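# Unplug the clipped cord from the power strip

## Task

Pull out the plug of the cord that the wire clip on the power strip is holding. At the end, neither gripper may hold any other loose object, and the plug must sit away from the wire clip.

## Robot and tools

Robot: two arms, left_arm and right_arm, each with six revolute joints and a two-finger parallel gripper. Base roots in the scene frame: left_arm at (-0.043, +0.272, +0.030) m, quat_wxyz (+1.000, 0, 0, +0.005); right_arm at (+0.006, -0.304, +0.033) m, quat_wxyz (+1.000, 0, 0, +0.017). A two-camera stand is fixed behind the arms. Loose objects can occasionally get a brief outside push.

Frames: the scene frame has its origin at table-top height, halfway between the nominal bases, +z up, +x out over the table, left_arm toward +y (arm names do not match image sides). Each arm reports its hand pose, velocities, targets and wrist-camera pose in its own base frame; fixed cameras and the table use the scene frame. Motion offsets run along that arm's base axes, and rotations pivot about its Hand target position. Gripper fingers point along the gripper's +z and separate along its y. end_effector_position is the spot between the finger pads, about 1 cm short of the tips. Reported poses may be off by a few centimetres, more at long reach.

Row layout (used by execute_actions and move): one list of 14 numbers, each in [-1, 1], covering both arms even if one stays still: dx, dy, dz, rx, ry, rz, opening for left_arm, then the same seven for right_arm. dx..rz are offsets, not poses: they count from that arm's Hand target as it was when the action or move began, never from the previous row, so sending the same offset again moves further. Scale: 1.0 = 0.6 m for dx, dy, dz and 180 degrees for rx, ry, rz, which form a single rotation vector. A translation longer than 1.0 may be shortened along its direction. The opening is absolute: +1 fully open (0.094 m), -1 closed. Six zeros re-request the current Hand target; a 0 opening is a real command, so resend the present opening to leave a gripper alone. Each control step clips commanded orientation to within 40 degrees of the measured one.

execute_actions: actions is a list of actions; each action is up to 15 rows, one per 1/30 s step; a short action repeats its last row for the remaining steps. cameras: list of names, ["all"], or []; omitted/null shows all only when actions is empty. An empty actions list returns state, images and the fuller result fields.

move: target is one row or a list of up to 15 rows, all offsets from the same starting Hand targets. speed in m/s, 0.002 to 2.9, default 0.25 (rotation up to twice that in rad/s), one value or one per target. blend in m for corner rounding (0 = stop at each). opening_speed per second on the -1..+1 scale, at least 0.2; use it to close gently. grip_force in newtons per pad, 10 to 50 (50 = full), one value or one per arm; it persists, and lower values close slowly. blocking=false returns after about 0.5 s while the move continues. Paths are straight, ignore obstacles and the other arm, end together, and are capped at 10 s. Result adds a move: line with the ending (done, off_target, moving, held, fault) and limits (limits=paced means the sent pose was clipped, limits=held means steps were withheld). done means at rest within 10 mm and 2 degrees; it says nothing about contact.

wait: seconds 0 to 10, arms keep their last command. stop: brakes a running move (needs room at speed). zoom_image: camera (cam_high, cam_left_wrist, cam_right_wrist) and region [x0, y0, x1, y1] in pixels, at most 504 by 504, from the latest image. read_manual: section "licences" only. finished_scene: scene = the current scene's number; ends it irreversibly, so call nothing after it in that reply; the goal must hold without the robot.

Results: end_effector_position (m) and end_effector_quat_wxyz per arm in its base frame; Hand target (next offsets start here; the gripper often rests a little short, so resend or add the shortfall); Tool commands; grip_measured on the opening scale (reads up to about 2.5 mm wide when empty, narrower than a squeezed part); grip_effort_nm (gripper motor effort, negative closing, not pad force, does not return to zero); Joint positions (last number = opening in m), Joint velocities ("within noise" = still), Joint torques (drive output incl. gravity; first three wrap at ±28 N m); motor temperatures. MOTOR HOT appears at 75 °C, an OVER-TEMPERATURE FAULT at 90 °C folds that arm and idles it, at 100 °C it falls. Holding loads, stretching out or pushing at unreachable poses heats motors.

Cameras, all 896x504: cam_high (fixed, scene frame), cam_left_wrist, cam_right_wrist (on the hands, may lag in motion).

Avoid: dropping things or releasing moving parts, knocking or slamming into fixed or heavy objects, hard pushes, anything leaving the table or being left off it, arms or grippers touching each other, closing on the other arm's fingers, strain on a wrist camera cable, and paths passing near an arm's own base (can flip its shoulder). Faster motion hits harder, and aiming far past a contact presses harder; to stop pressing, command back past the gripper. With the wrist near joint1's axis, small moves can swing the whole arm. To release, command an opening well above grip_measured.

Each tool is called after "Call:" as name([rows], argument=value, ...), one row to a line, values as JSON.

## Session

Call:
execute_actions(actions=[])

Call:
zoom_image(camera="cam_high", region=[250, 150, 620, 360])

Scene clock: 0.00 s.
left_arm: end_effector_position=(+0.2162, -0.1000, +0.4056) grip_measured=+1.000 grip_effort_nm=n/a end_effector_quat_wxyz=(+0.576, -0.198, +0.734, -0.299) | right_arm: end_effector_position=(+0.3463, +0.0855, +0.1614) grip_measured=+1.000 grip_effort_nm=n/a end_effector_quat_wxyz=(+0.605, -0.261, +0.722, -0.209)
Joint positions: left_arm=[-0.986 0.681 1.15 -0.687 -0.758 -0.892 0.094] | right_arm=[0.451 1.184 0.281 0.704 0.429 -0.596 0.094]
Joint velocities: within noise
Joint torques (N m): no reading
Motor temperatures (°C): left_arm=[26 29 35 28 26 27 27] | right_arm=[27 28 33 27 26 27 25]
Heat: left arm: 35 °C; right arm: 33 °C.
Hand target: left_arm +0.2155, -0.0971, +0.4114; +0.581, -0.201, +0.729, -0.302 | right_arm +0.3487, +0.0865, +0.1724; +0.618, -0.252, +0.716, -0.206
Tool commands: left_gripper/opening=+1.0 right_gripper/opening=+1.0
camera_calibration:
cam_left_wrist: T_world_to_cam=[[-0.0887877, -0.772676, 0.628561, -0.315657], [-0.647539, -0.434725, -0.625866, 0.402919], [0.756843, -0.462587, -0.461739, 0.0908979], [0, 0, 0, 1]] pos_world=[0.164084, -0.0266936, 0.492554]
cam_right_wrist: T_world_to_cam=[[0.0722465, -0.797155, 0.599436, -0.0559998], [-0.5726, -0.525245, -0.629481, 0.39302], [0.816645, -0.297759, -0.494398, -0.0693351], [0, 0, 0, 1]] pos_world=[0.285711, 0.141146, 0.246688]

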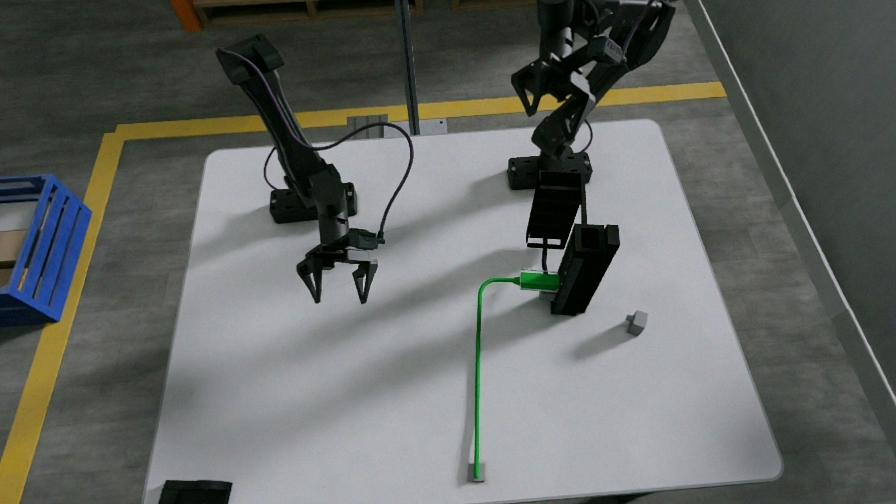

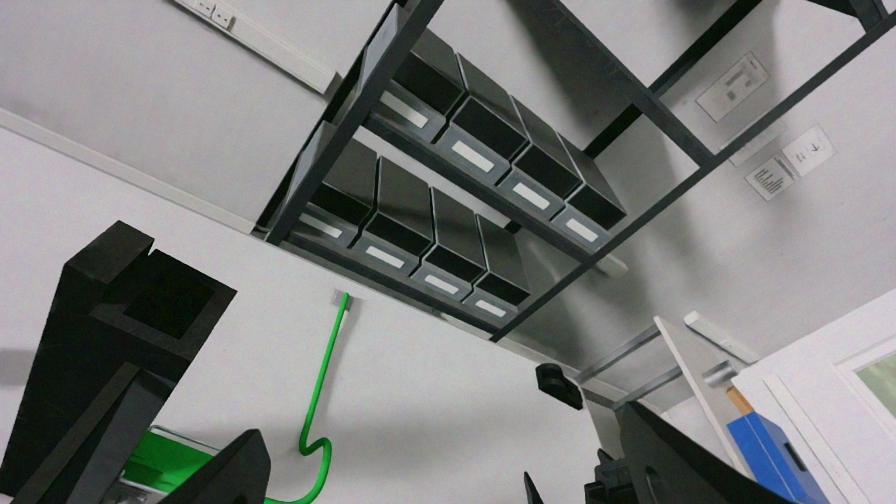

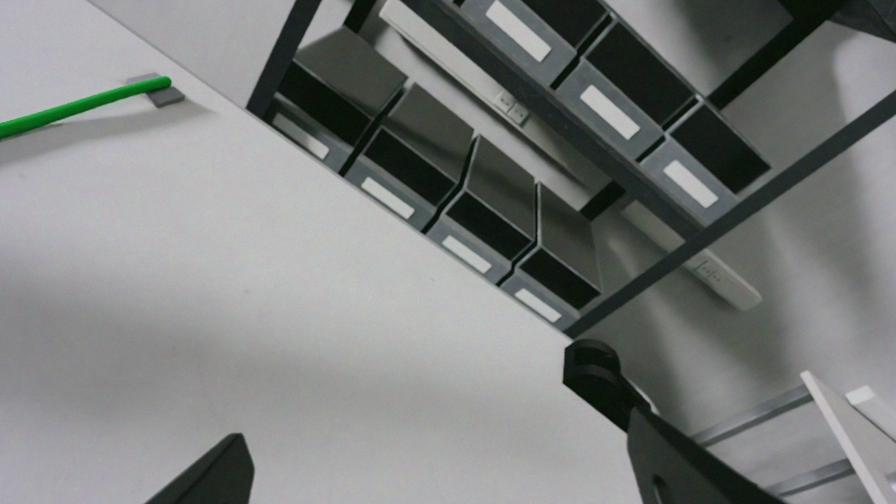

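Scaled by 1.362 from the camera's 896x504 image, which has a finer 1280x720 frame.

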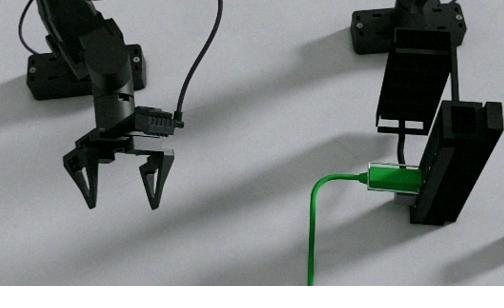

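Call:
move(target=[-0.03,0.25,0.05,0,0,0,1,-0.02,0.35,0.05,0.198,0.128,0.459,1], cameras=["cam_high","cam_right_wrist"])

Call:
zoom_image(camera="cam_right_wrist", region=[320, 230, 570, 480])

Scene clock: 9.10 s.
left_arm: end_effector_position=(+0.1995, +0.0574, +0.4320) grip_measured=+1.000 grip_effort_nm=-0.01 end_effector_quat_wxyz=(+0.578, -0.224, +0.725, -0.299) | right_arm: end_effector_position=(+0.3336, +0.2930, +0.1984) grip_measured=+1.000 grip_effort_nm=-0.01 end_effector_quat_wxyz=(+0.494, -0.493, +0.513, +0.501)
Joint positions: left_arm=[1.295 0.997 1.544 -1.554 1.389 0.222 0.094] | right_arm=[0.325 1.85 0.872 0.946 -1.232 -0.004 0.094]
Joint torques (N m): left_arm=[0.18 0.4 6.13 0.82 0.74 0.09] | right_arm=[0.28 -6.76 9.43 1.58 -0.08 0.04]
Heat: left arm: 35 °C; right arm: 33 °C.
Hand target: left_arm +0.1975, +0.0528, +0.4414; +0.581, -0.201, +0.729, -0.302 | right_arm +0.3367, +0.2965, +0.2026; +0.500, -0.500, +0.499, +0.501
Off the commanded pose: left_arm 0.011 m, 3 deg | right_arm 0.006 m, 2 deg.
joint sent to its limit (left arm) — joint 4 (wrist pitch), lower limit. The joint targets still meet the commanded pose.
move: off_target (left_arm)
camera_calibration:
cam_right_wrist: T_world_to_cam=[[0.9962, -0.0622825, -0.0608837, -0.304438], [-0.0829643, -0.46579, -0.880998, 0.387138], [0.0265117, 0.882701, -0.469187, -0.0660997], [0, 0, 0, 1]] pos_world=[0.337152, 0.21971, 0.291519]
Images, in order (width x height): cam_high 896x504, cam_right_wrist 896x504.

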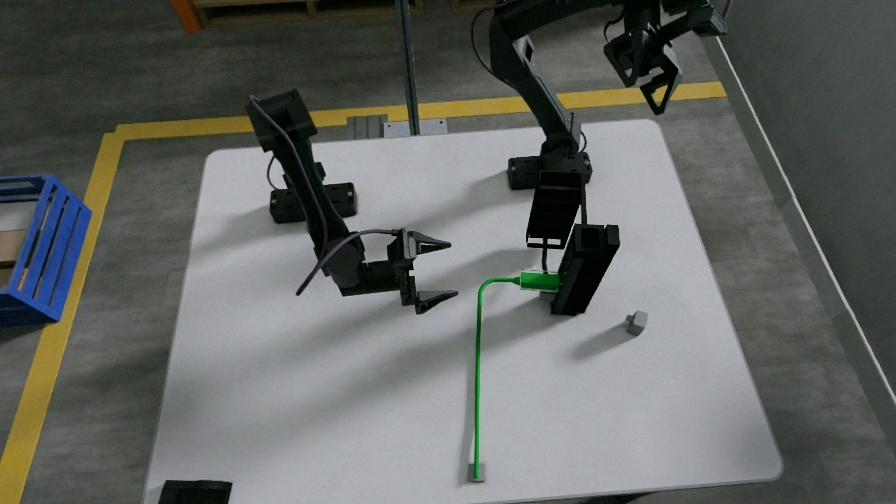

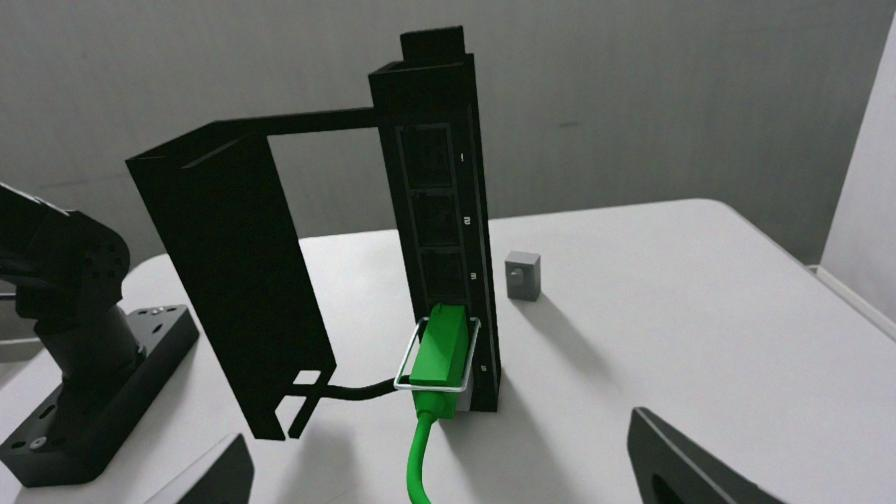

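Scaled by 2.016 from the camera's 896x504 image, which has a finer 1280x720 frame.

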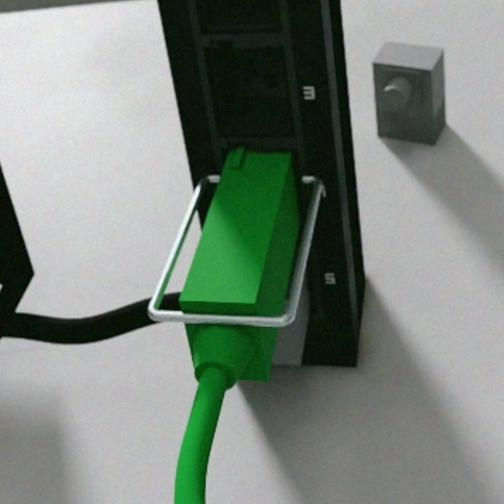

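Call:
move(target=[0,0,0,0,0,0,1,0.03,0.1,-0.09,0,0,0,-1], cameras=["cam_right_wrist"])

Call:
zoom_image(camera="cam_right_wrist", region=[270, 230, 520, 480])

Scene clock: 11.80 s.
left_arm: end_effector_position=(+0.1995, +0.0574, +0.4320) grip_measured=+1.000 grip_effort_nm=-0.01 end_effector_quat_wxyz=(+0.578, -0.224, +0.725, -0.299) | right_arm: end_effector_position=(+0.3464, +0.3537, +0.1444) grip_measured=-0.990 grip_effort_nm=-0.54 end_effector_quat_wxyz=(+0.485, -0.499, +0.509, +0.507)
Joint positions: left_arm=[1.295 0.997 1.544 -1.554 1.389 0.222 0.094] | right_arm=[0.459 2.12 1.002 1.081 -1.124 -0.001 0]
Joint torques (N m): left_arm=[0.18 0.39 6.06 0.8 0.75 0.11] | right_arm=[-0.02 -8.55 8.98 1.66 0.08 -0.01]
Heat: left arm: 36 °C; right arm: 34 °C.
Hand target: left_arm +0.1975, +0.0528, +0.4414; +0.581, -0.201, +0.729, -0.302 | right_arm +0.3547, +0.3565, +0.1486; +0.500, -0.500, +0.499, +0.501
Off the commanded pose: left_arm 0.011 m, 3 deg | right_arm 0.010 m, 2 deg.
joint sent to its limit (left arm) — joint 4 (wrist pitch), lower limit. The joint targets still meet the commanded pose.
move: off_target (left_arm)
camera_calibration:
cam_right_wrist: T_world_to_cam=[[0.997148, -0.0370573, -0.0657489, -0.325303], [-0.0754581, -0.472237, -0.878236, 0.368227], [0.00149602, 0.880692, -0.473686, -0.135258], [0, 0, 0, 1]] pos_world=[0.352364, 0.280956, 0.237932]
Images, in order (width x height): cam_right_wrist 896x504.

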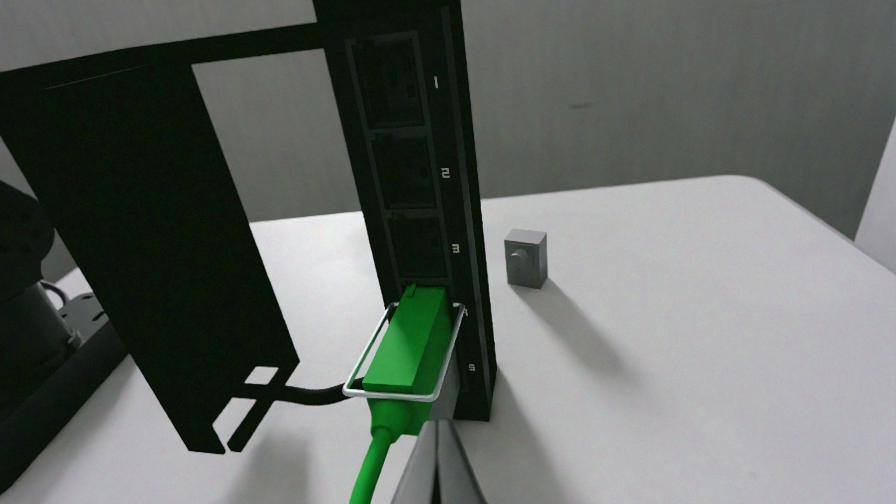

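Scaled by 2.016 from the camera's 896x504 image, which has a finer 1280x720 frame.

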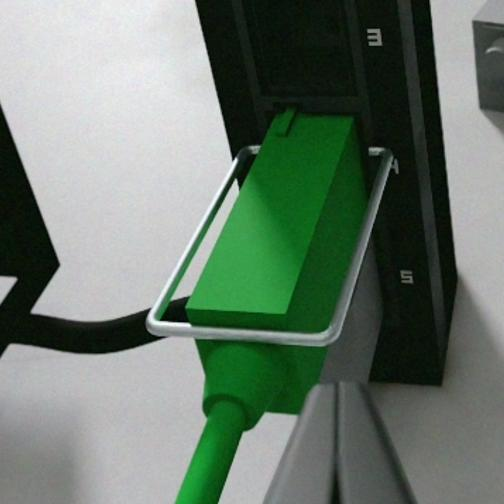

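Call:
move(target=[0,0,0,0,0,0,1,-0.038,0.039,-0.156,0,0,-0.067,-1], cameras=["cam_right_wrist"])

Scene clock: 22.47 s.
left_arm: end_effector_position=(+0.1995, +0.0574, +0.4320) grip_measured=+1.000 grip_effort_nm=-0.02 end_effector_quat_wxyz=(+0.578, -0.224, +0.725, -0.299) | right_arm: end_effector_position=(+0.3336, +0.3792, +0.0710) grip_measured=-0.990 grip_effort_nm=-0.54 end_effector_quat_wxyz=(+0.557, -0.449, +0.538, +0.446)
Joint positions: left_arm=[1.295 0.997 1.544 -1.554 1.389 0.222 0.094] | right_arm=[0.594 2.361 0.882 1.504 -0.778 -0.003 0]
Joint torques (N m): left_arm=[0.17 0.39 6.15 0.81 0.74 0.11] | right_arm=[0.64 -7.01 4.19 1.72 0.19 -0.03]
Motor temperatures (°C): left_arm=[26 29 36 30 27 27 27] | right_arm=[27 29 34 32 26 27 25]
Heat: left arm: 36 °C; right arm: 34 °C.
Hand target: left_arm +0.1975, +0.0528, +0.4414; +0.581, -0.201, +0.729, -0.302 | right_arm +0.3318, +0.3799, +0.0549; +0.550, -0.445, +0.549, +0.445
Off the commanded pose: left_arm 0.011 m, 3 deg | right_arm 0.016 m, 2 deg.
joint sent to its limit (left arm) — joint 4 (wrist pitch), lower limit. The joint targets still meet the commanded pose.
move: off_target (left_arm, right_arm)
camera_calibration:
cam_right_wrist: T_world_to_cam=[[0.969566, -0.244354, -0.0152915, -0.232167], [-0.121421, -0.425669, -0.896696, 0.313818], [0.212602, 0.871262, -0.442384, -0.261617], [0, 0, 0, 1]] pos_world=[0.318825, 0.304788, 0.162114]
Images, in order (width x height): cam_right_wrist 896x504.

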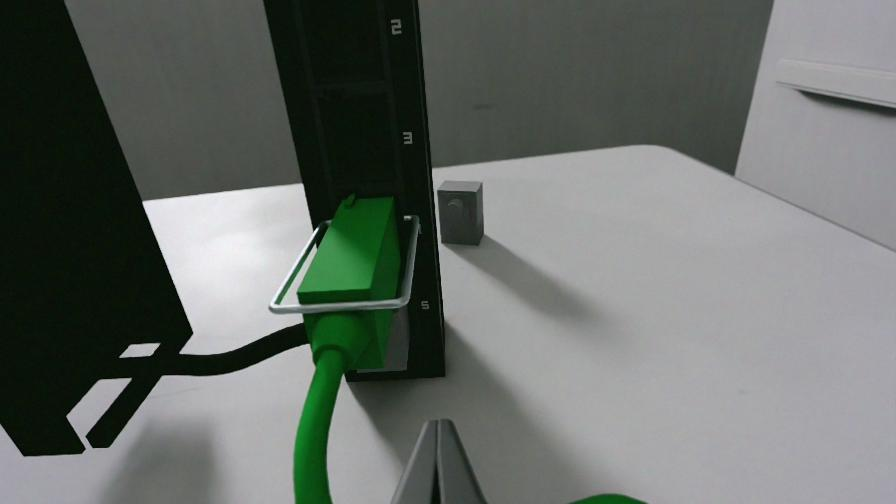

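Call:
move(target=[0,0,0,0,0,0,1,-0.003,-0.005,-0.05,0,0,0,-1], cameras=["cam_right_wrist"])

Scene clock: 25.57 s.
left_arm: end_effector_position=(+0.1995, +0.0574, +0.4320) grip_measured=+1.000 grip_effort_nm=-0.01 end_effector_quat_wxyz=(+0.578, -0.224, +0.725, -0.299) | right_arm: end_effector_position=(+0.3293, +0.3786, +0.0288) grip_measured=-0.990 grip_effort_nm=-0.54 end_effector_quat_wxyz=(+0.527, -0.448, +0.565, +0.450)
Joint positions: left_arm=[1.295 0.997 1.544 -1.554 1.389 0.222 0.094] | right_arm=[0.597 2.463 0.898 1.511 -0.78 -0.002 0]
Joint torques (N m): left_arm=[0.18 0.38 6.06 0.82 0.74 0.1] | right_arm=[0.01 -7.19 4.22 2.25 0.12 -0.11]
Heat: left arm: 36 °C; right arm: 34 °C.
Hand target: left_arm +0.1975, +0.0528, +0.4414; +0.581, -0.201, +0.729, -0.302 | right_arm +0.3300, +0.3770, +0.0251; +0.550, -0.445, +0.549, +0.445
Off the commanded pose: left_arm 0.011 m, 3 deg | right_arm 0.004 m, 3 deg.
joint sent to its limit (left arm) — joint 4 (wrist pitch), lower limit. The joint targets still meet the commanded pose.
joint sent to its limit (right arm) — joint 4 (wrist pitch), upper limit. The joint targets still meet the commanded pose.
move: off_target (left_arm, right_arm)
camera_calibration:
cam_right_wrist: T_world_to_cam=[[0.968063, -0.240997, -0.0690959, -0.228021], [-0.177874, -0.466007, -0.866717, 0.30815], [0.176677, 0.851327, -0.493991, -0.258034], [0, 0, 0, 1]] pos_world=[0.321139, 0.308319, 0.123857]
Images, in order (width x height): cam_right_wrist 896x504.

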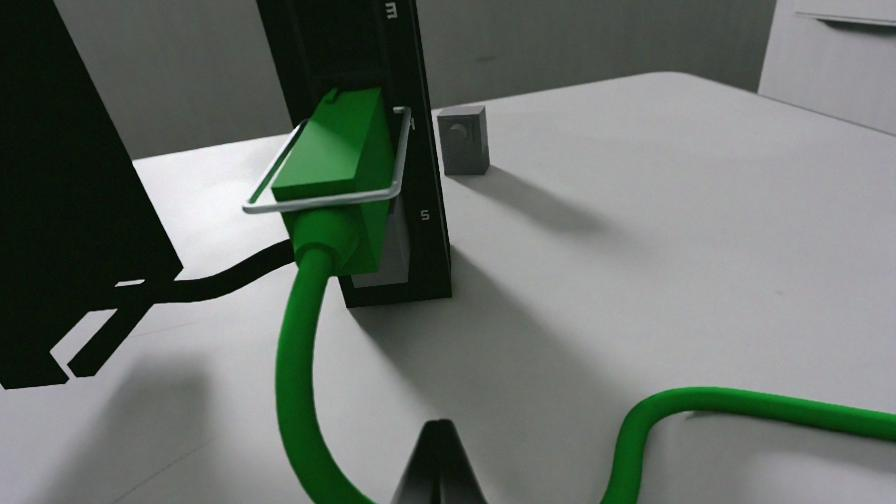

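Call:
move([
  [0,0,0,0,0,0,1,0.015,0.13,0.012,0,0,0,-1],
  [0,0,0,0,0,0,1,0.015,0.13,0.12,0,0,0,-1],
  [0,0,0,0,0,0,1,0.019,0.14,0.205,0,0,0,-1],
], speed=0.12, blend=[0,0.02,0], cameras=["cam_right_wrist","cam_high"])

Call:
zoom_image(camera="cam_right_wrist", region=[270, 230, 520, 480])

Scene clock: 35.50 s.
left_arm: end_effector_position=(+0.1995, +0.0574, +0.4320) grip_measured=+1.000 grip_effort_nm=-0.01 end_effector_quat_wxyz=(+0.578, -0.224, +0.725, -0.299) | right_arm: end_effector_position=(+0.3358, +0.4579, +0.1138) grip_measured=-0.990 grip_effort_nm=-0.53 end_effector_quat_wxyz=(+0.522, -0.447, +0.573, +0.446)
Joint positions: left_arm=[1.295 0.997 1.544 -1.554 1.389 0.222 0.094] | right_arm=[0.751 2.238 1.103 1.065 -0.619 0.004 0]
Joint torques (N m): left_arm=[0.18 0.43 6.08 0.81 0.74 0.11] | right_arm=[-0.06 -14.6 8.66 1.75 0.02 -0.02]
Heat: left arm: 36 °C; right arm: 35 °C.
Hand target: left_arm +0.1975, +0.0528, +0.4414; +0.581, -0.201, +0.729, -0.302 | right_arm +0.3416, +0.4609, +0.1478; +0.550, -0.444, +0.549, +0.445
Off the commanded pose: left_arm 0.011 m, 3 deg | right_arm 0.035 m, 4 deg.
joint sent to its limit (left arm) — joint 4 (wrist pitch), lower limit. The joint targets still meet the commanded pose.
move: off_target (left_arm, right_arm)
camera_calibration:
cam_right_wrist: T_world_to_cam=[[0.965305, -0.249548, -0.0768851, -0.203618], [-0.191991, -0.478706, -0.856726, 0.429475], [0.176989, 0.841764, -0.510008, -0.278622], [0, 0, 0, 1]] pos_world=[0.328322, 0.389314, 0.210188]
Images, in order (width x height): cam_high 896x504, cam_right_wrist 896x504.

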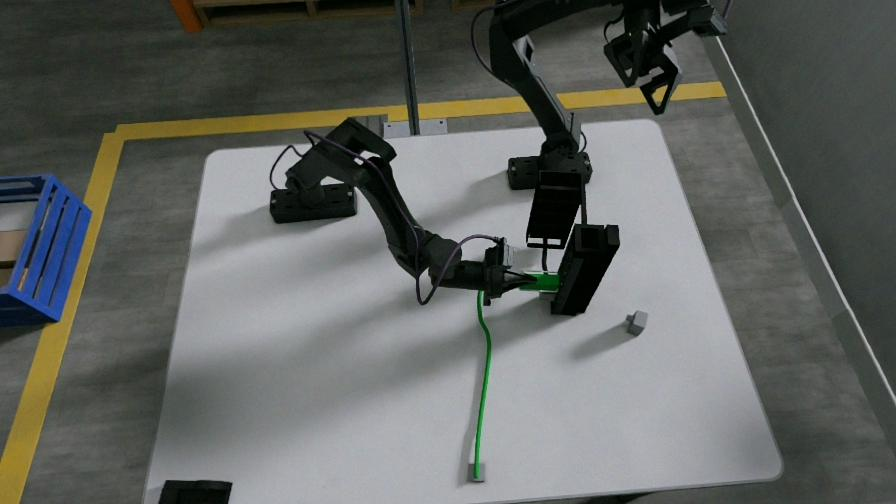

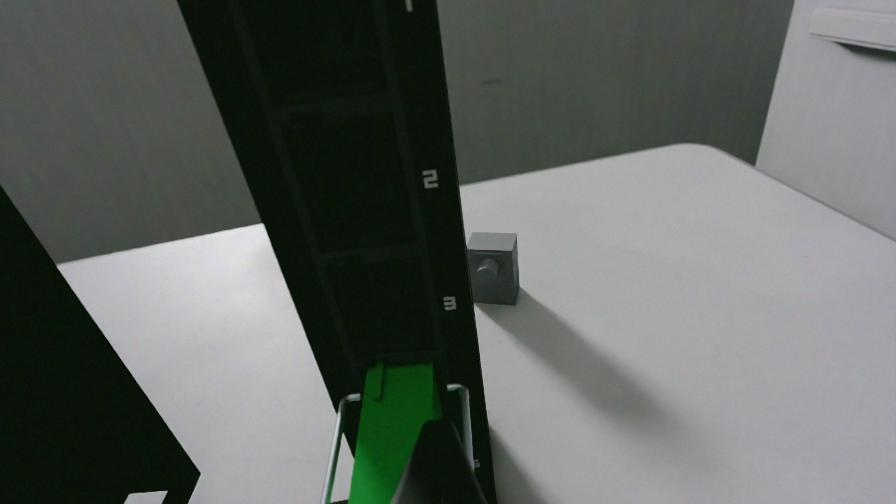

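Scaled by 2.016 from the camera's 896x504 image, which has a finer 1280x720 frame.

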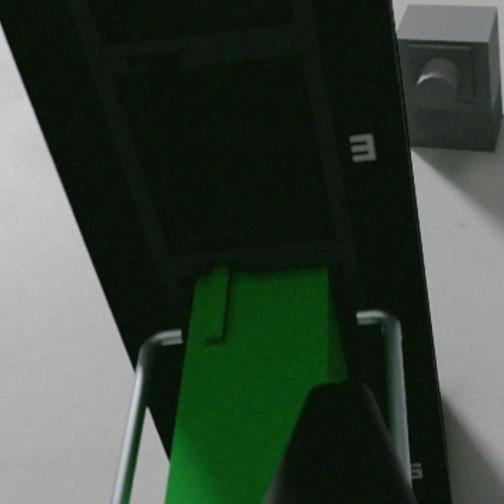

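Call:
move(target=[0,0,0,0,0,0,1,-0.03,-0.15,0.05,0,0,0,-1], cameras=["cam_right_wrist"])

Call:
zoom_image(camera="cam_right_wrist", region=[270, 230, 520, 480])

Scene clock: 39.73 s.
left_arm: end_effector_position=(+0.1995, +0.0574, +0.4320) grip_measured=+1.000 grip_effort_nm=-0.01 end_effector_quat_wxyz=(+0.578, -0.224, +0.725, -0.299) | right_arm: end_effector_position=(+0.3291, +0.3724, +0.1591) grip_measured=-0.990 grip_effort_nm=-0.53 end_effector_quat_wxyz=(+0.535, -0.439, +0.569, +0.444)
Joint positions: left_arm=[1.295 0.997 1.544 -1.554 1.389 0.222 0.094] | right_arm=[0.593 1.957 0.835 1.076 -0.757 0.004 0]
Joint torques (N m): left_arm=[0.16 0.38 6.12 0.81 0.74 0.1] | right_arm=[0.25 -12.16 5.42 1.79 -0.05 -0.01]
Heat: left arm: 36 °C; right arm: 36 °C.
Hand target: left_arm +0.1975, +0.0528, +0.4414; +0.581, -0.201, +0.729, -0.302 | right_arm +0.3235, +0.3710, +0.1779; +0.550, -0.445, +0.549, +0.445
Off the commanded pose: left_arm 0.011 m, 3 deg | right_arm 0.020 m, 3 deg.
joint sent to its limit (left arm) — joint 4 (wrist pitch), lower limit. The joint targets still meet the commanded pose.
move: off_target (left_arm, right_arm)
camera_calibration:
cam_right_wrist: T_world_to_cam=[[0.961221, -0.267028, -0.0689215, -0.208362], [-0.18913, -0.456405, -0.869439, 0.418789], [0.200708, 0.848758, -0.489209, -0.196028], [0, 0, 0, 1]] pos_world=[0.318832, 0.301879, 0.253853]
Images, in order (width x height): cam_right_wrist 896x504.

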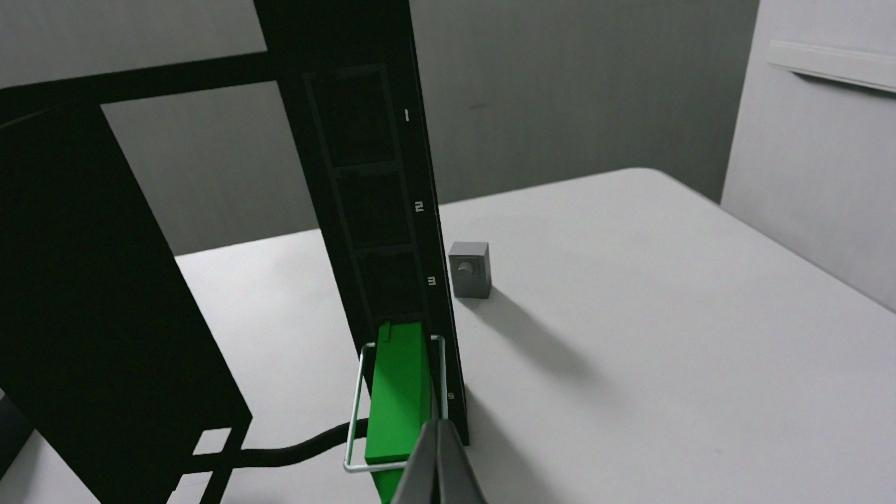

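Scaled by 2.016 from the camera's 896x504 image, which has a finer 1280x720 frame.

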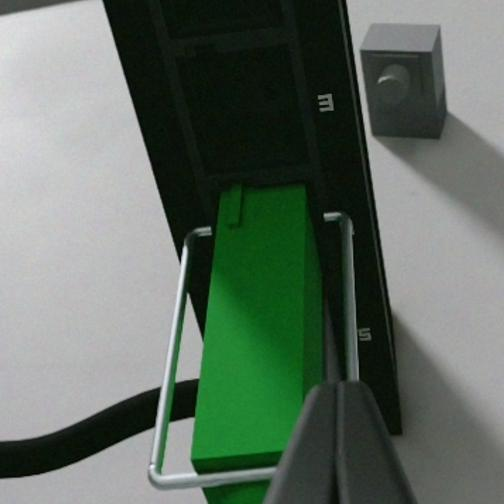

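Call:
move(target=[0,0,0,0,0,0,1,0.003,0,-0.263,0,0,0,-1], cameras=[])

Call:
move(target=[0,0,0,0,0,0,1,0.023,0.13,0.0,0,0,0,-1], cameras=["cam_right_wrist"], speed=0.12)

Call:
zoom_image(camera="cam_right_wrist", region=[270, 230, 520, 480])

Scene clock: 43.30 s.
left_arm: end_effector_position=(+0.1995, +0.0574, +0.4320) grip_measured=+1.000 grip_effort_nm=-0.01 end_effector_quat_wxyz=(+0.578, -0.224, +0.725, -0.299) | right_arm: end_effector_position=(+0.3264, +0.3705, +0.0147) grip_measured=-0.990 grip_effort_nm=-0.53 end_effector_quat_wxyz=(+0.511, -0.444, +0.586, +0.445)
Joint positions: left_arm=[1.295 0.997 1.544 -1.554 1.389 0.222 0.094] | right_arm=[0.588 2.465 0.867 1.485 -0.775 -0.011 0]
Joint torques (N m): left_arm=[0.16 0.4 6.09 0.82 0.74 0.11] | right_arm=[-0.03 -7.41 4.23 2.5 -0.07 -0.2]
Heat: left arm: 36 °C; right arm: 36 °C.
Hand target: left_arm +0.1975, +0.0528, +0.4414; +0.581, -0.201, +0.729, -0.302 | right_arm +0.3254, +0.3709, +0.0201; +0.550, -0.445, +0.549, +0.445
Off the commanded pose: left_arm 0.011 m, 3 deg | right_arm 0.006 m, 6 deg.
joint sent to its limit (left arm) — joint 4 (wrist pitch), lower limit. The joint targets still meet the commanded pose.
joint sent to its limit (right arm) — joint 4 (wrist pitch), upper limit. The joint targets still meet the commanded pose.
move: off_target (left_arm, right_arm)
No camera images: "cameras" was empty.

Scene clock: 44.47 s.
left_arm: end_effector_position=(+0.1995, +0.0574, +0.4320) grip_measured=+1.000 grip_effort_nm=-0.01 end_effector_quat_wxyz=(+0.578, -0.224, +0.725, -0.299) | right_arm: end_effector_position=(+0.3499, +0.4374, +0.0373) grip_measured=-0.990 grip_effort_nm=-0.53 end_effector_quat_wxyz=(+0.570, -0.436, +0.544, +0.435)
Joint positions: left_arm=[1.295 0.997 1.544 -1.554 1.389 0.222 0.094] | right_arm=[0.705 2.558 1.124 1.469 -0.623 -0.003 0]
Joint torques (N m): left_arm=[0.18 0.39 6.11 0.81 0.74 0.11] | right_arm=[2.13 -8.76 6.8 1.43 -0.06 0.04]
Heat: left arm: 36 °C; right arm: 36 °C.
Hand target: left_arm +0.1975, +0.0528, +0.4414; +0.581, -0.201, +0.729, -0.302 | right_arm +0.3392, +0.4489, +0.0202; +0.550, -0.445, +0.549, +0.445
Off the commanded pose: left_arm 0.011 m, 3 deg | right_arm 0.023 m, 3 deg.
joint sent to its limit (left arm) — joint 4 (wrist pitch), lower limit. The joint targets still meet the commanded pose.
move: off_target (left_arm, right_arm)
camera_calibration:
cam_right_wrist: T_world_to_cam=[[0.958135, -0.286038, -0.0126479, -0.212067], [-0.134716, -0.411396, -0.901446, 0.308908], [0.252644, 0.86541, -0.432707, -0.342449], [0, 0, 0, 1]] pos_world=[0.331321, 0.362783, 0.127601]
Images, in order (width x height): cam_right_wrist 896x504.

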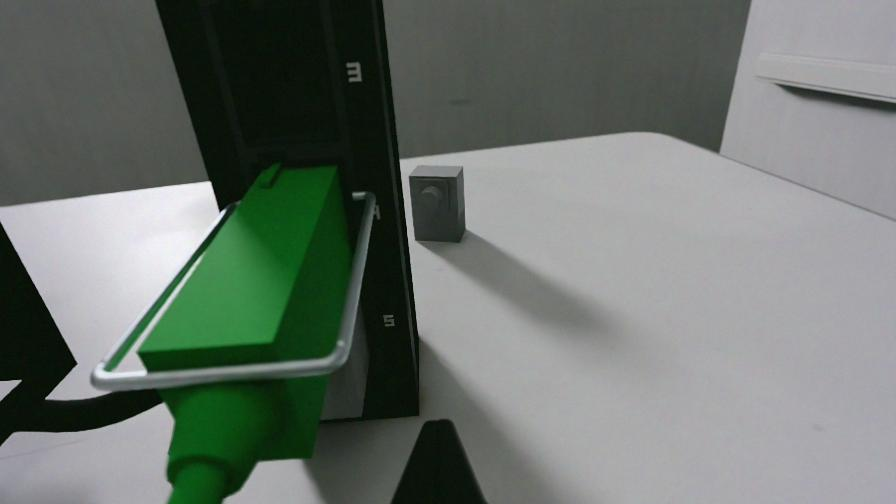

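Scaled by 2.016 from the camera's 896x504 image, which has a finer 1280x720 frame.

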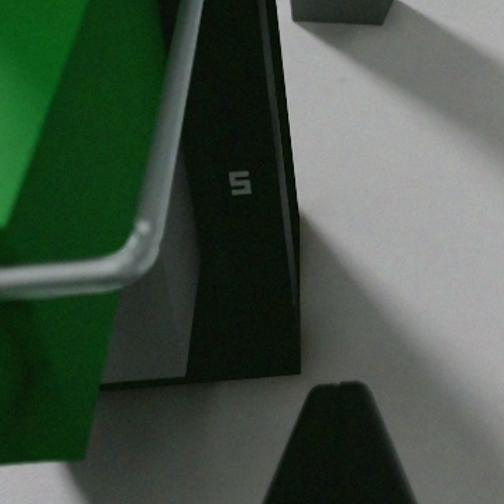

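Call:
move(target=[0,0,0,0,0,0,1,-0.032,0.005,0.0,0,0,0,-1], cameras=["cam_right_wrist"], speed=0.12)

Scene clock: 49.13 s.
left_arm: end_effector_position=(+0.1995, +0.0574, +0.4320) grip_measured=+1.000 grip_effort_nm=-0.01 end_effector_quat_wxyz=(+0.578, -0.224, +0.725, -0.299) | right_arm: end_effector_position=(+0.3436, +0.4419, +0.0326) grip_measured=-0.990 grip_effort_nm=-0.53 end_effector_quat_wxyz=(+0.570, -0.429, +0.554, +0.429)
Joint positions: left_arm=[1.295 0.997 1.544 -1.554 1.389 0.222 0.094] | right_arm=[0.733 2.558 1.106 1.473 -0.57 -0.003 0]
Joint torques (N m): left_arm=[0.16 0.35 6.08 0.82 0.74 0.11] | right_arm=[2.69 -9.72 3.62 1.8 -0.18 0.05]
Heat: left arm: 36 °C; right arm: 36 °C.
Hand target: left_arm +0.1975, +0.0528, +0.4414; +0.581, -0.201, +0.729, -0.302 | right_arm +0.3199, +0.4519, +0.0201; +0.550, -0.445, +0.549, +0.445
Off the commanded pose: left_arm 0.011 m, 3 deg | right_arm 0.028 m, 3 deg.
joint sent to its limit (left arm) — joint 4 (wrist pitch), lower limit. The joint targets still meet the commanded pose.
move: off_target (left_arm, right_arm)
camera_calibration:
cam_right_wrist: T_world_to_cam=[[0.950547, -0.309812, -0.0218233, -0.191486], [-0.155945, -0.415332, -0.896203, 0.31453], [0.268591, 0.855287, -0.443106, -0.347496], [0, 0, 0, 1]] pos_world=[0.3244, 0.368518, 0.123726]
Images, in order (width x height): cam_right_wrist 896x504.

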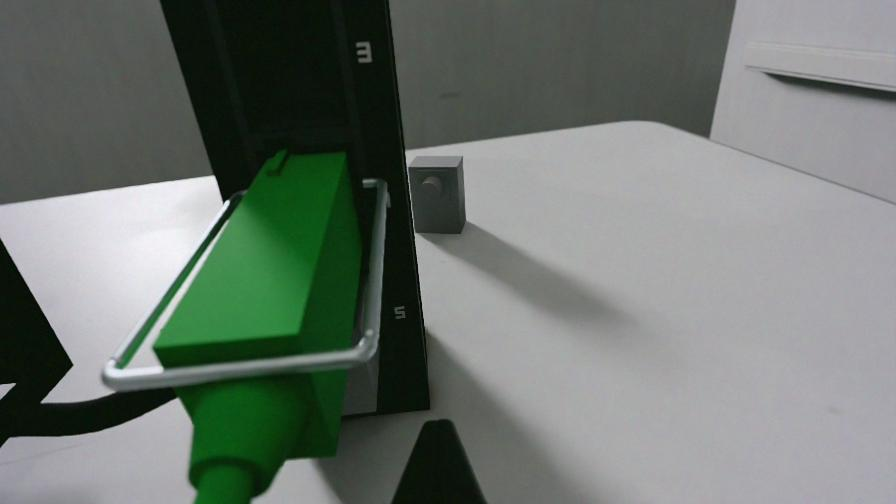

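Call:
move([
  [0,0,0,0,0,0,1,0.01,-0.14,0.0,0,0,0,-1],
  [0,0,0,0,0,0,1,0.01,-0.14,0.18,0,0,0,-1],
  [0,0,0,0,0,0,1,-0.036,-0.14,0.18,0,0,0,1],
  [0,0,0,0,0,0,1,-0.036,-0.14,0.015,0,0,0,1],
], blend=[0.02,0.02,0,0], cameras=["cam_right_wrist"])

Scene clock: 57.33 s.
left_arm: end_effector_position=(+0.1995, +0.0574, +0.4320) grip_measured=+1.000 grip_effort_nm=-0.01 end_effector_quat_wxyz=(+0.578, -0.224, +0.725, -0.299) | right_arm: end_effector_position=(+0.2964, +0.3658, +0.0158) grip_measured=+0.997 grip_effort_nm=0.15 end_effector_quat_wxyz=(+0.495, -0.456, +0.596, +0.438)
Joint positions: left_arm=[1.295 0.997 1.544 -1.554 1.389 0.222 0.094] | right_arm=[0.626 2.387 0.743 1.472 -0.743 -0.046 0.094]
Joint torques (N m): left_arm=[0.23 0.44 6.06 0.81 0.74 0.1] | right_arm=[-0.1 -7.45 4.46 2.68 -0.11 -0.04]
Motor temperatures (°C): left_arm=[26 28 36 29 27 27 27] | right_arm=[27 32 33 37 26 27 25]
Heat: left arm: 36 °C; right arm: 37 °C.
Hand target: left_arm +0.1975, +0.0528, +0.4414; +0.581, -0.201, +0.729, -0.302 | right_arm +0.2984, +0.3679, +0.0291; +0.550, -0.444, +0.549, +0.445
Off the commanded pose: left_arm 0.011 m, 3 deg | right_arm 0.014 m, 8 deg.
joint sent to its limit (left arm) — joint 4 (wrist pitch), lower limit. The joint targets still meet the commanded pose.
joint sent to its limit (right arm) — joint 4 (wrist pitch), upper limit. The joint targets are off in orientation, not in position.
move: off_target (left_arm, right_arm); blend cut to 0.0138 m at target 2; target 3's new opening was sent with right_arm's hand 0.014 m and 2 deg from that target
camera_calibration:
cam_right_wrist: T_world_to_cam=[[0.962567, -0.252453, -0.0986506, -0.193844], [-0.223211, -0.531856, -0.816888, 0.321866], [0.153758, 0.808329, -0.568298, -0.224025], [0, 0, 0, 1]] pos_world=[0.292878, 0.303336, 0.116492]
Images, in order (width x height): cam_right_wrist 896x504.

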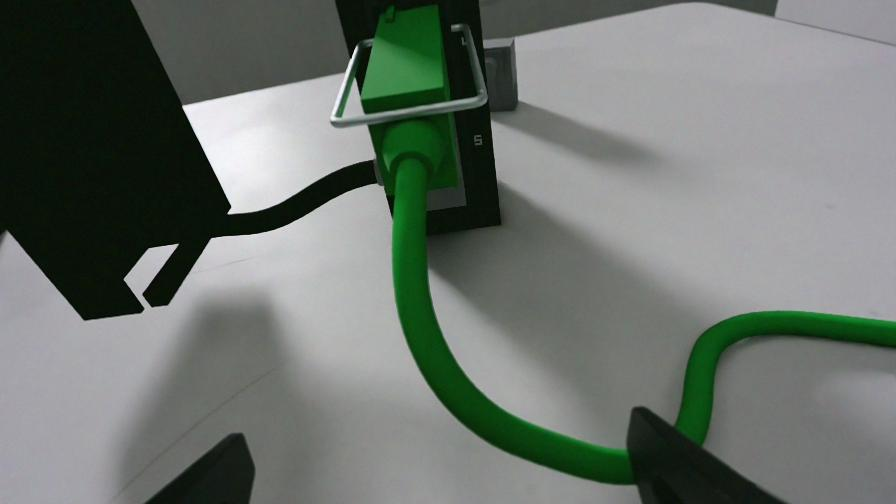

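Call:
move([
  [0,0,0,0,0,0,1,0,0,0.018,0,0,0,-0.3],
  [0,0,0,0,0,0,1,0.031,0.152,0.018,0,0,0,-0.3],
], speed=0.15, cameras=["cam_right_wrist"])

Call:
zoom_image(camera="cam_right_wrist", region=[320, 230, 570, 480])

Scene clock: 62.97 s.
left_arm: end_effector_position=(+0.1995, +0.0574, +0.4320) grip_measured=+1.000 grip_effort_nm=-0.01 end_effector_quat_wxyz=(+0.578, -0.224, +0.725, -0.299) | right_arm: end_effector_position=(+0.3171, +0.4484, +0.0441) grip_measured=-0.297 grip_effort_nm=-0.17 end_effector_quat_wxyz=(+0.551, -0.447, +0.548, +0.442)
Joint positions: left_arm=[1.295 0.997 1.544 -1.554 1.389 0.222 0.094] | right_arm=[0.769 2.484 1.041 1.443 -0.591 -0.009 0.033]
Joint torques (N m): left_arm=[0.14 0.4 6.13 0.8 0.74 0.11] | right_arm=[1.62 -9.11 8.27 1.57 0.22 0.12]
Heat: left arm: 36 °C; right arm: 40 °C.
Hand target: left_arm +0.1975, +0.0528, +0.4414; +0.581, -0.201, +0.729, -0.302 | right_arm +0.3170, +0.4591, +0.0400; +0.550, -0.444, +0.549, +0.445
Off the commanded pose: left_arm 0.011 m, 3 deg | right_arm 0.012 m, 0 deg.
joint sent to its limit (left arm) — joint 4 (wrist pitch), lower limit. The joint targets still meet the commanded pose.
move: off_target (left_arm, right_arm)
camera_calibration:
cam_right_wrist: T_world_to_cam=[[0.966376, -0.255769, -0.0264586, -0.193036], [-0.140422, -0.438742, -0.887574, 0.328606], [0.215405, 0.861445, -0.459905, -0.325949], [0, 0, 0, 1]] pos_world=[0.3029, 0.375587, 0.136649]
Images, in order (width x height): cam_right_wrist 896x504.

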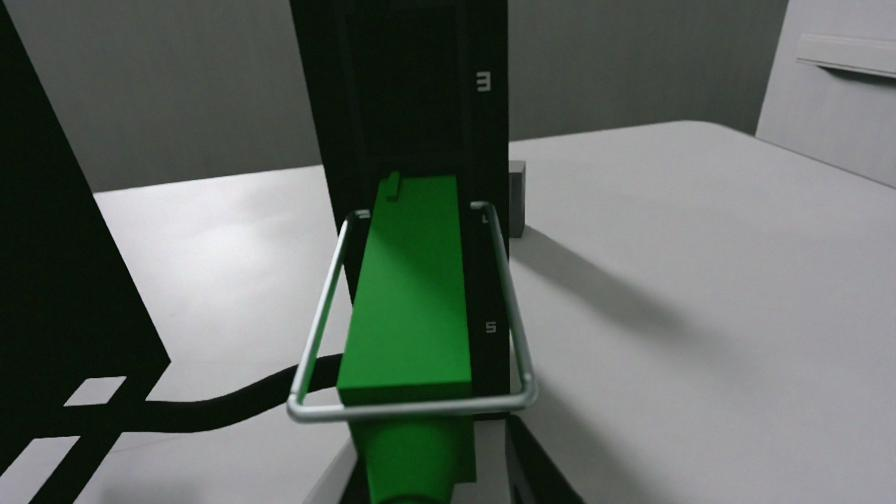

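Scaled by 2.016 from the camera's 896x504 image, which has a finer 1280x720 frame.

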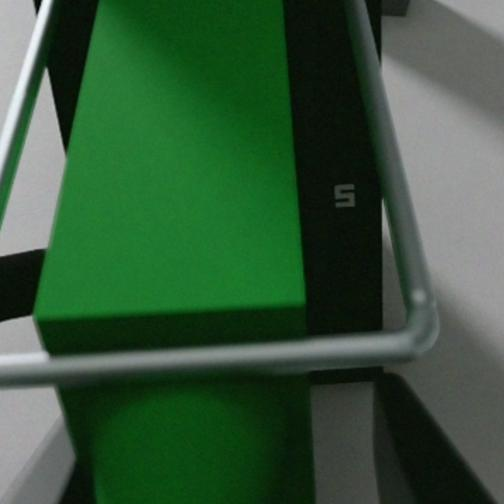

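Call:
move([
  [0,0,0,0,0,0,1,0.0,0.0,0.115,0,0,0,-0.3],
  [0,0,0,0,0,0,1,0.003,0.01,0.175,0,0,0,-0.3],
], speed=0.12, blend=[0.02,0], cameras=["cam_right_wrist"])

Call:
zoom_image(camera="cam_right_wrist", region=[290, 230, 590, 500])

Scene clock: 66.97 s.
left_arm: end_effector_position=(+0.1995, +0.0574, +0.4320) grip_measured=+1.000 grip_effort_nm=-0.01 end_effector_quat_wxyz=(+0.578, -0.224, +0.725, -0.299) | right_arm: end_effector_position=(+0.3162, +0.4488, +0.0627) grip_measured=-0.297 grip_effort_nm=-0.16 end_effector_quat_wxyz=(+0.471, -0.449, +0.626, +0.429)
Joint positions: left_arm=[1.295 0.997 1.544 -1.554 1.389 0.222 0.094] | right_arm=[0.776 2.252 1.017 1.01 -0.573 -0.007 0.033]
Joint torques (N m): left_arm=[0.17 0.4 6.11 0.81 0.75 0.12] | right_arm=[1.74 -18.03 8.23 2.7 0.02 0.12]
Heat: left arm: 36 °C; right arm: 40 °C.
Hand target: left_arm +0.1975, +0.0528, +0.4414; +0.581, -0.201, +0.729, -0.302 | right_arm +0.3187, +0.4651, +0.1449; +0.550, -0.445, +0.549, +0.445
Off the commanded pose: left_arm 0.011 m, 3 deg | right_arm 0.084 m, 13 deg.
joint sent to its limit (left arm) — joint 4 (wrist pitch), lower limit. The joint targets still meet the commanded pose.
move: off_target (left_arm, right_arm); blend cut to 0.0183 m at target 1
camera_calibration:
cam_right_wrist: T_world_to_cam=[[0.949929, -0.279964, -0.138763, -0.16848], [-0.280276, -0.567118, -0.774482, 0.439954], [0.138133, 0.774595, -0.617189, -0.244375], [0, 0, 0, 1]] pos_world=[0.317109, 0.391628, 0.166532]
Images, in order (width x height): cam_right_wrist 896x504.

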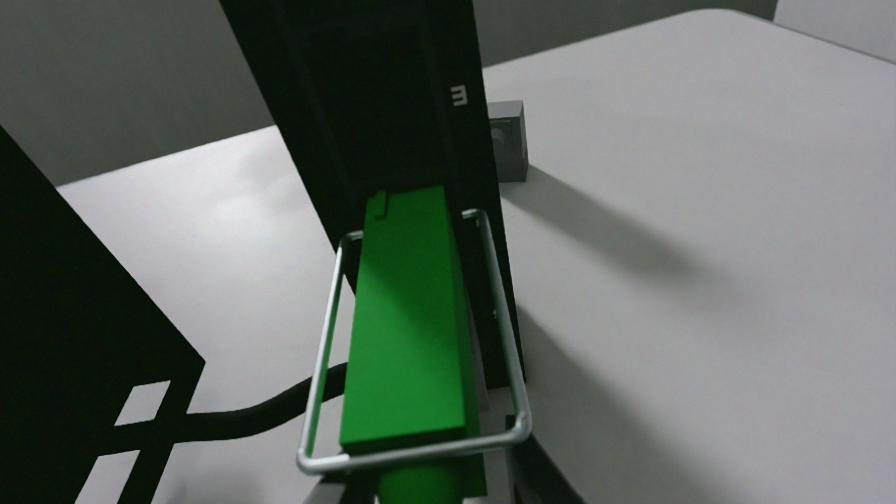

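Scaled by 1.680 from the camera's 896x504 image, which has a finer 1280x720 frame.

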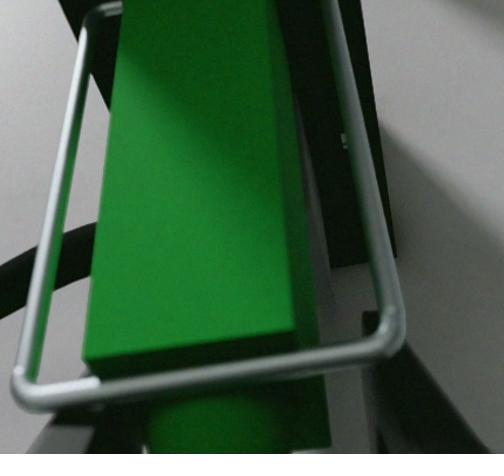

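Call:
move([
  [0,0,0,0,0,0,1,-0.003,-0.015,0.05,0,0,0,-0.3],
], speed=0.06, cameras=["cam_right_wrist"])

Call:
zoom_image(camera="cam_right_wrist", region=[290, 230, 590, 500])

Scene clock: 70.70 s.
left_arm: end_effector_position=(+0.1995, +0.0574, +0.4320) grip_measured=+1.000 grip_effort_nm=-0.01 end_effector_quat_wxyz=(+0.578, -0.224, +0.725, -0.299) | right_arm: end_effector_position=(+0.3171, +0.4510, +0.1404) grip_measured=-0.297 grip_effort_nm=-0.15 end_effector_quat_wxyz=(+0.525, -0.445, +0.579, +0.437)
Joint positions: left_arm=[1.295 0.997 1.544 -1.554 1.389 0.222 0.094] | right_arm=[0.779 2.101 1.016 1.007 -0.569 -0.003 0.033]
Joint torques (N m): left_arm=[0.17 0.4 6.09 0.81 0.73 0.11] | right_arm=[0.2 -13.48 9.29 1.79 -0.11 0.07]
Heat: left arm: 36 °C; right arm: 41 °C.
Hand target: left_arm +0.1975, +0.0528, +0.4414; +0.581, -0.201, +0.729, -0.302 | right_arm +0.3170, +0.4561, +0.1748; +0.550, -0.445, +0.549, +0.445
Off the commanded pose: left_arm 0.011 m, 3 deg | right_arm 0.035 m, 5 deg.
joint sent to its limit (left arm) — joint 4 (wrist pitch), lower limit. The joint targets still meet the commanded pose.
move: off_target (left_arm, right_arm)
camera_calibration:
cam_right_wrist: T_world_to_cam=[[0.960163, -0.270351, -0.0706861, -0.175119], [-0.198756, -0.482913, -0.852813, 0.44871], [0.196424, 0.83289, -0.51741, -0.257056], [0, 0, 0, 1]] pos_world=[0.307818, 0.383443, 0.237284]
Images, in order (width x height): cam_right_wrist 896x504.

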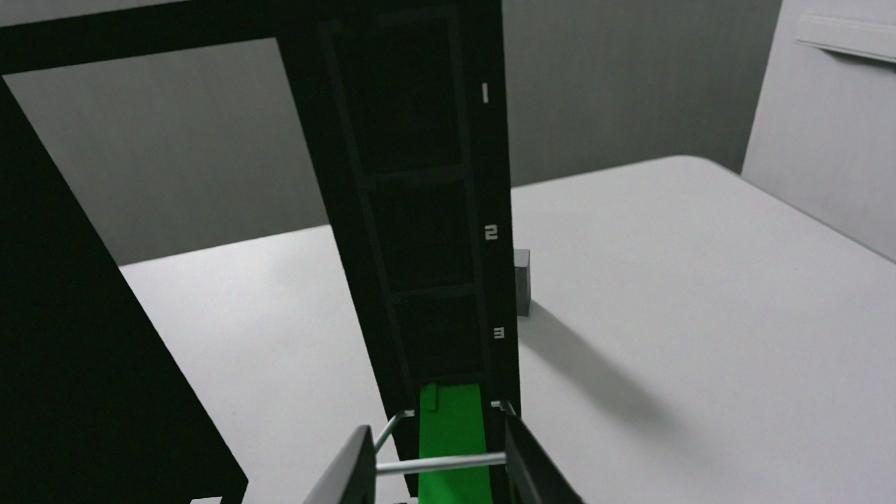

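Scaled by 1.680 from the camera's 896x504 image, which has a finer 1280x720 frame.

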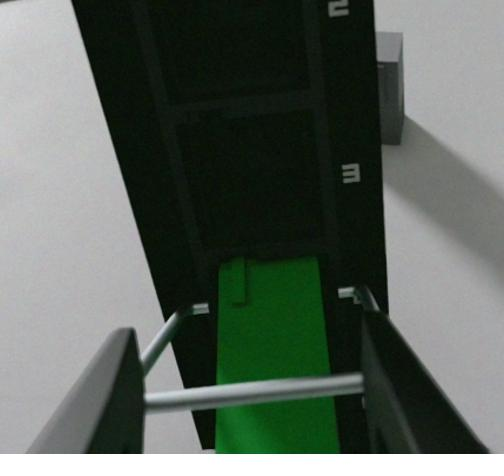

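Call:
move([
  [0,0,0,0,0,0,1,-0.033,-0.16,0.0,0,0,0,0.2],
], cameras=["cam_right_wrist"])

Call:
zoom_image(camera="cam_right_wrist", region=[290, 230, 590, 500])

Scene clock: 73.27 s.
left_arm: end_effector_position=(+0.1995, +0.0574, +0.4320) grip_measured=+1.000 grip_effort_nm=-0.01 end_effector_quat_wxyz=(+0.578, -0.224, +0.725, -0.299) | right_arm: end_effector_position=(+0.3022, +0.3624, +0.1536) grip_measured=+0.197 grip_effort_nm=0.15 end_effector_quat_wxyz=(+0.530, -0.441, +0.573, +0.443)
Joint positions: left_arm=[1.295 0.997 1.544 -1.554 1.389 0.222 0.094] | right_arm=[0.613 1.891 0.713 1.116 -0.738 -0.001 0.056]
Joint torques (N m): left_arm=[0.17 0.42 6.11 0.81 0.74 0.11] | right_arm=[-0.05 -11.58 5.34 1.92 -0.07 0.1]
Heat: left arm: 36 °C; right arm: 41 °C.
Hand target: left_arm +0.1975, +0.0528, +0.4414; +0.581, -0.201, +0.729, -0.302 | right_arm +0.2971, +0.3602, +0.1749; +0.550, -0.445, +0.549, +0.445
Off the commanded pose: left_arm 0.011 m, 3 deg | right_arm 0.022 m, 4 deg.
joint sent to its limit (left arm) — joint 4 (wrist pitch), lower limit. The joint targets still meet the commanded pose.
move: off_target (left_arm, right_arm)
camera_calibration:
cam_right_wrist: T_world_to_cam=[[0.961284, -0.265991, -0.0719846, -0.185468], [-0.193561, -0.465856, -0.863431, 0.408126], [0.19613, 0.843935, -0.499305, -0.180189], [0, 0, 0, 1]] pos_world=[0.292625, 0.292863, 0.249068]
Images, in order (width x height): cam_right_wrist 896x504.

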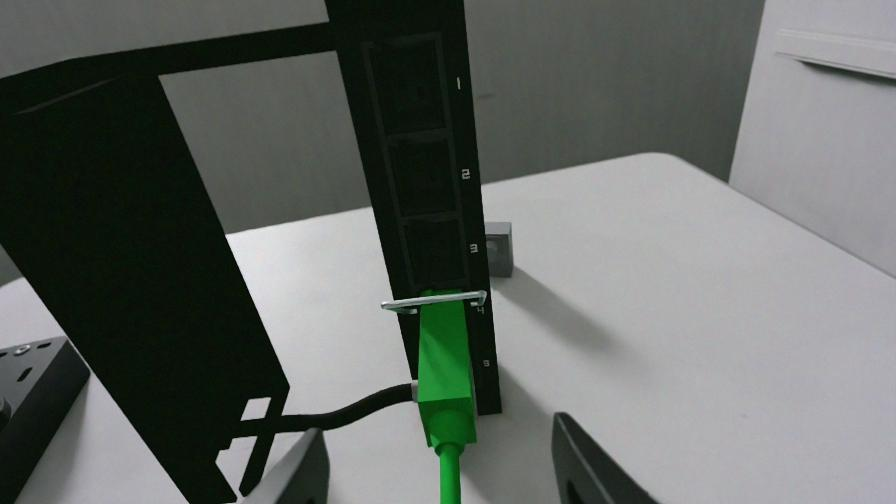

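Scaled by 1.680 from the camera's 896x504 image, which has a finer 1280x720 frame.

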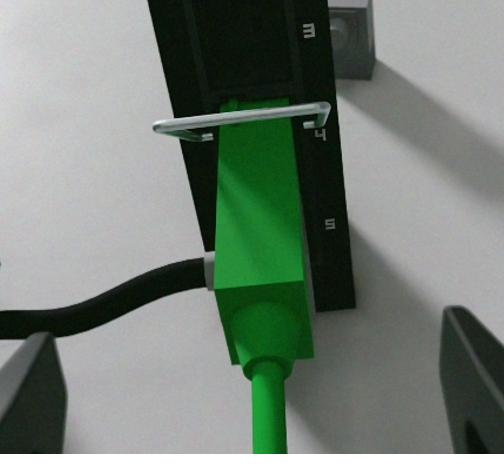

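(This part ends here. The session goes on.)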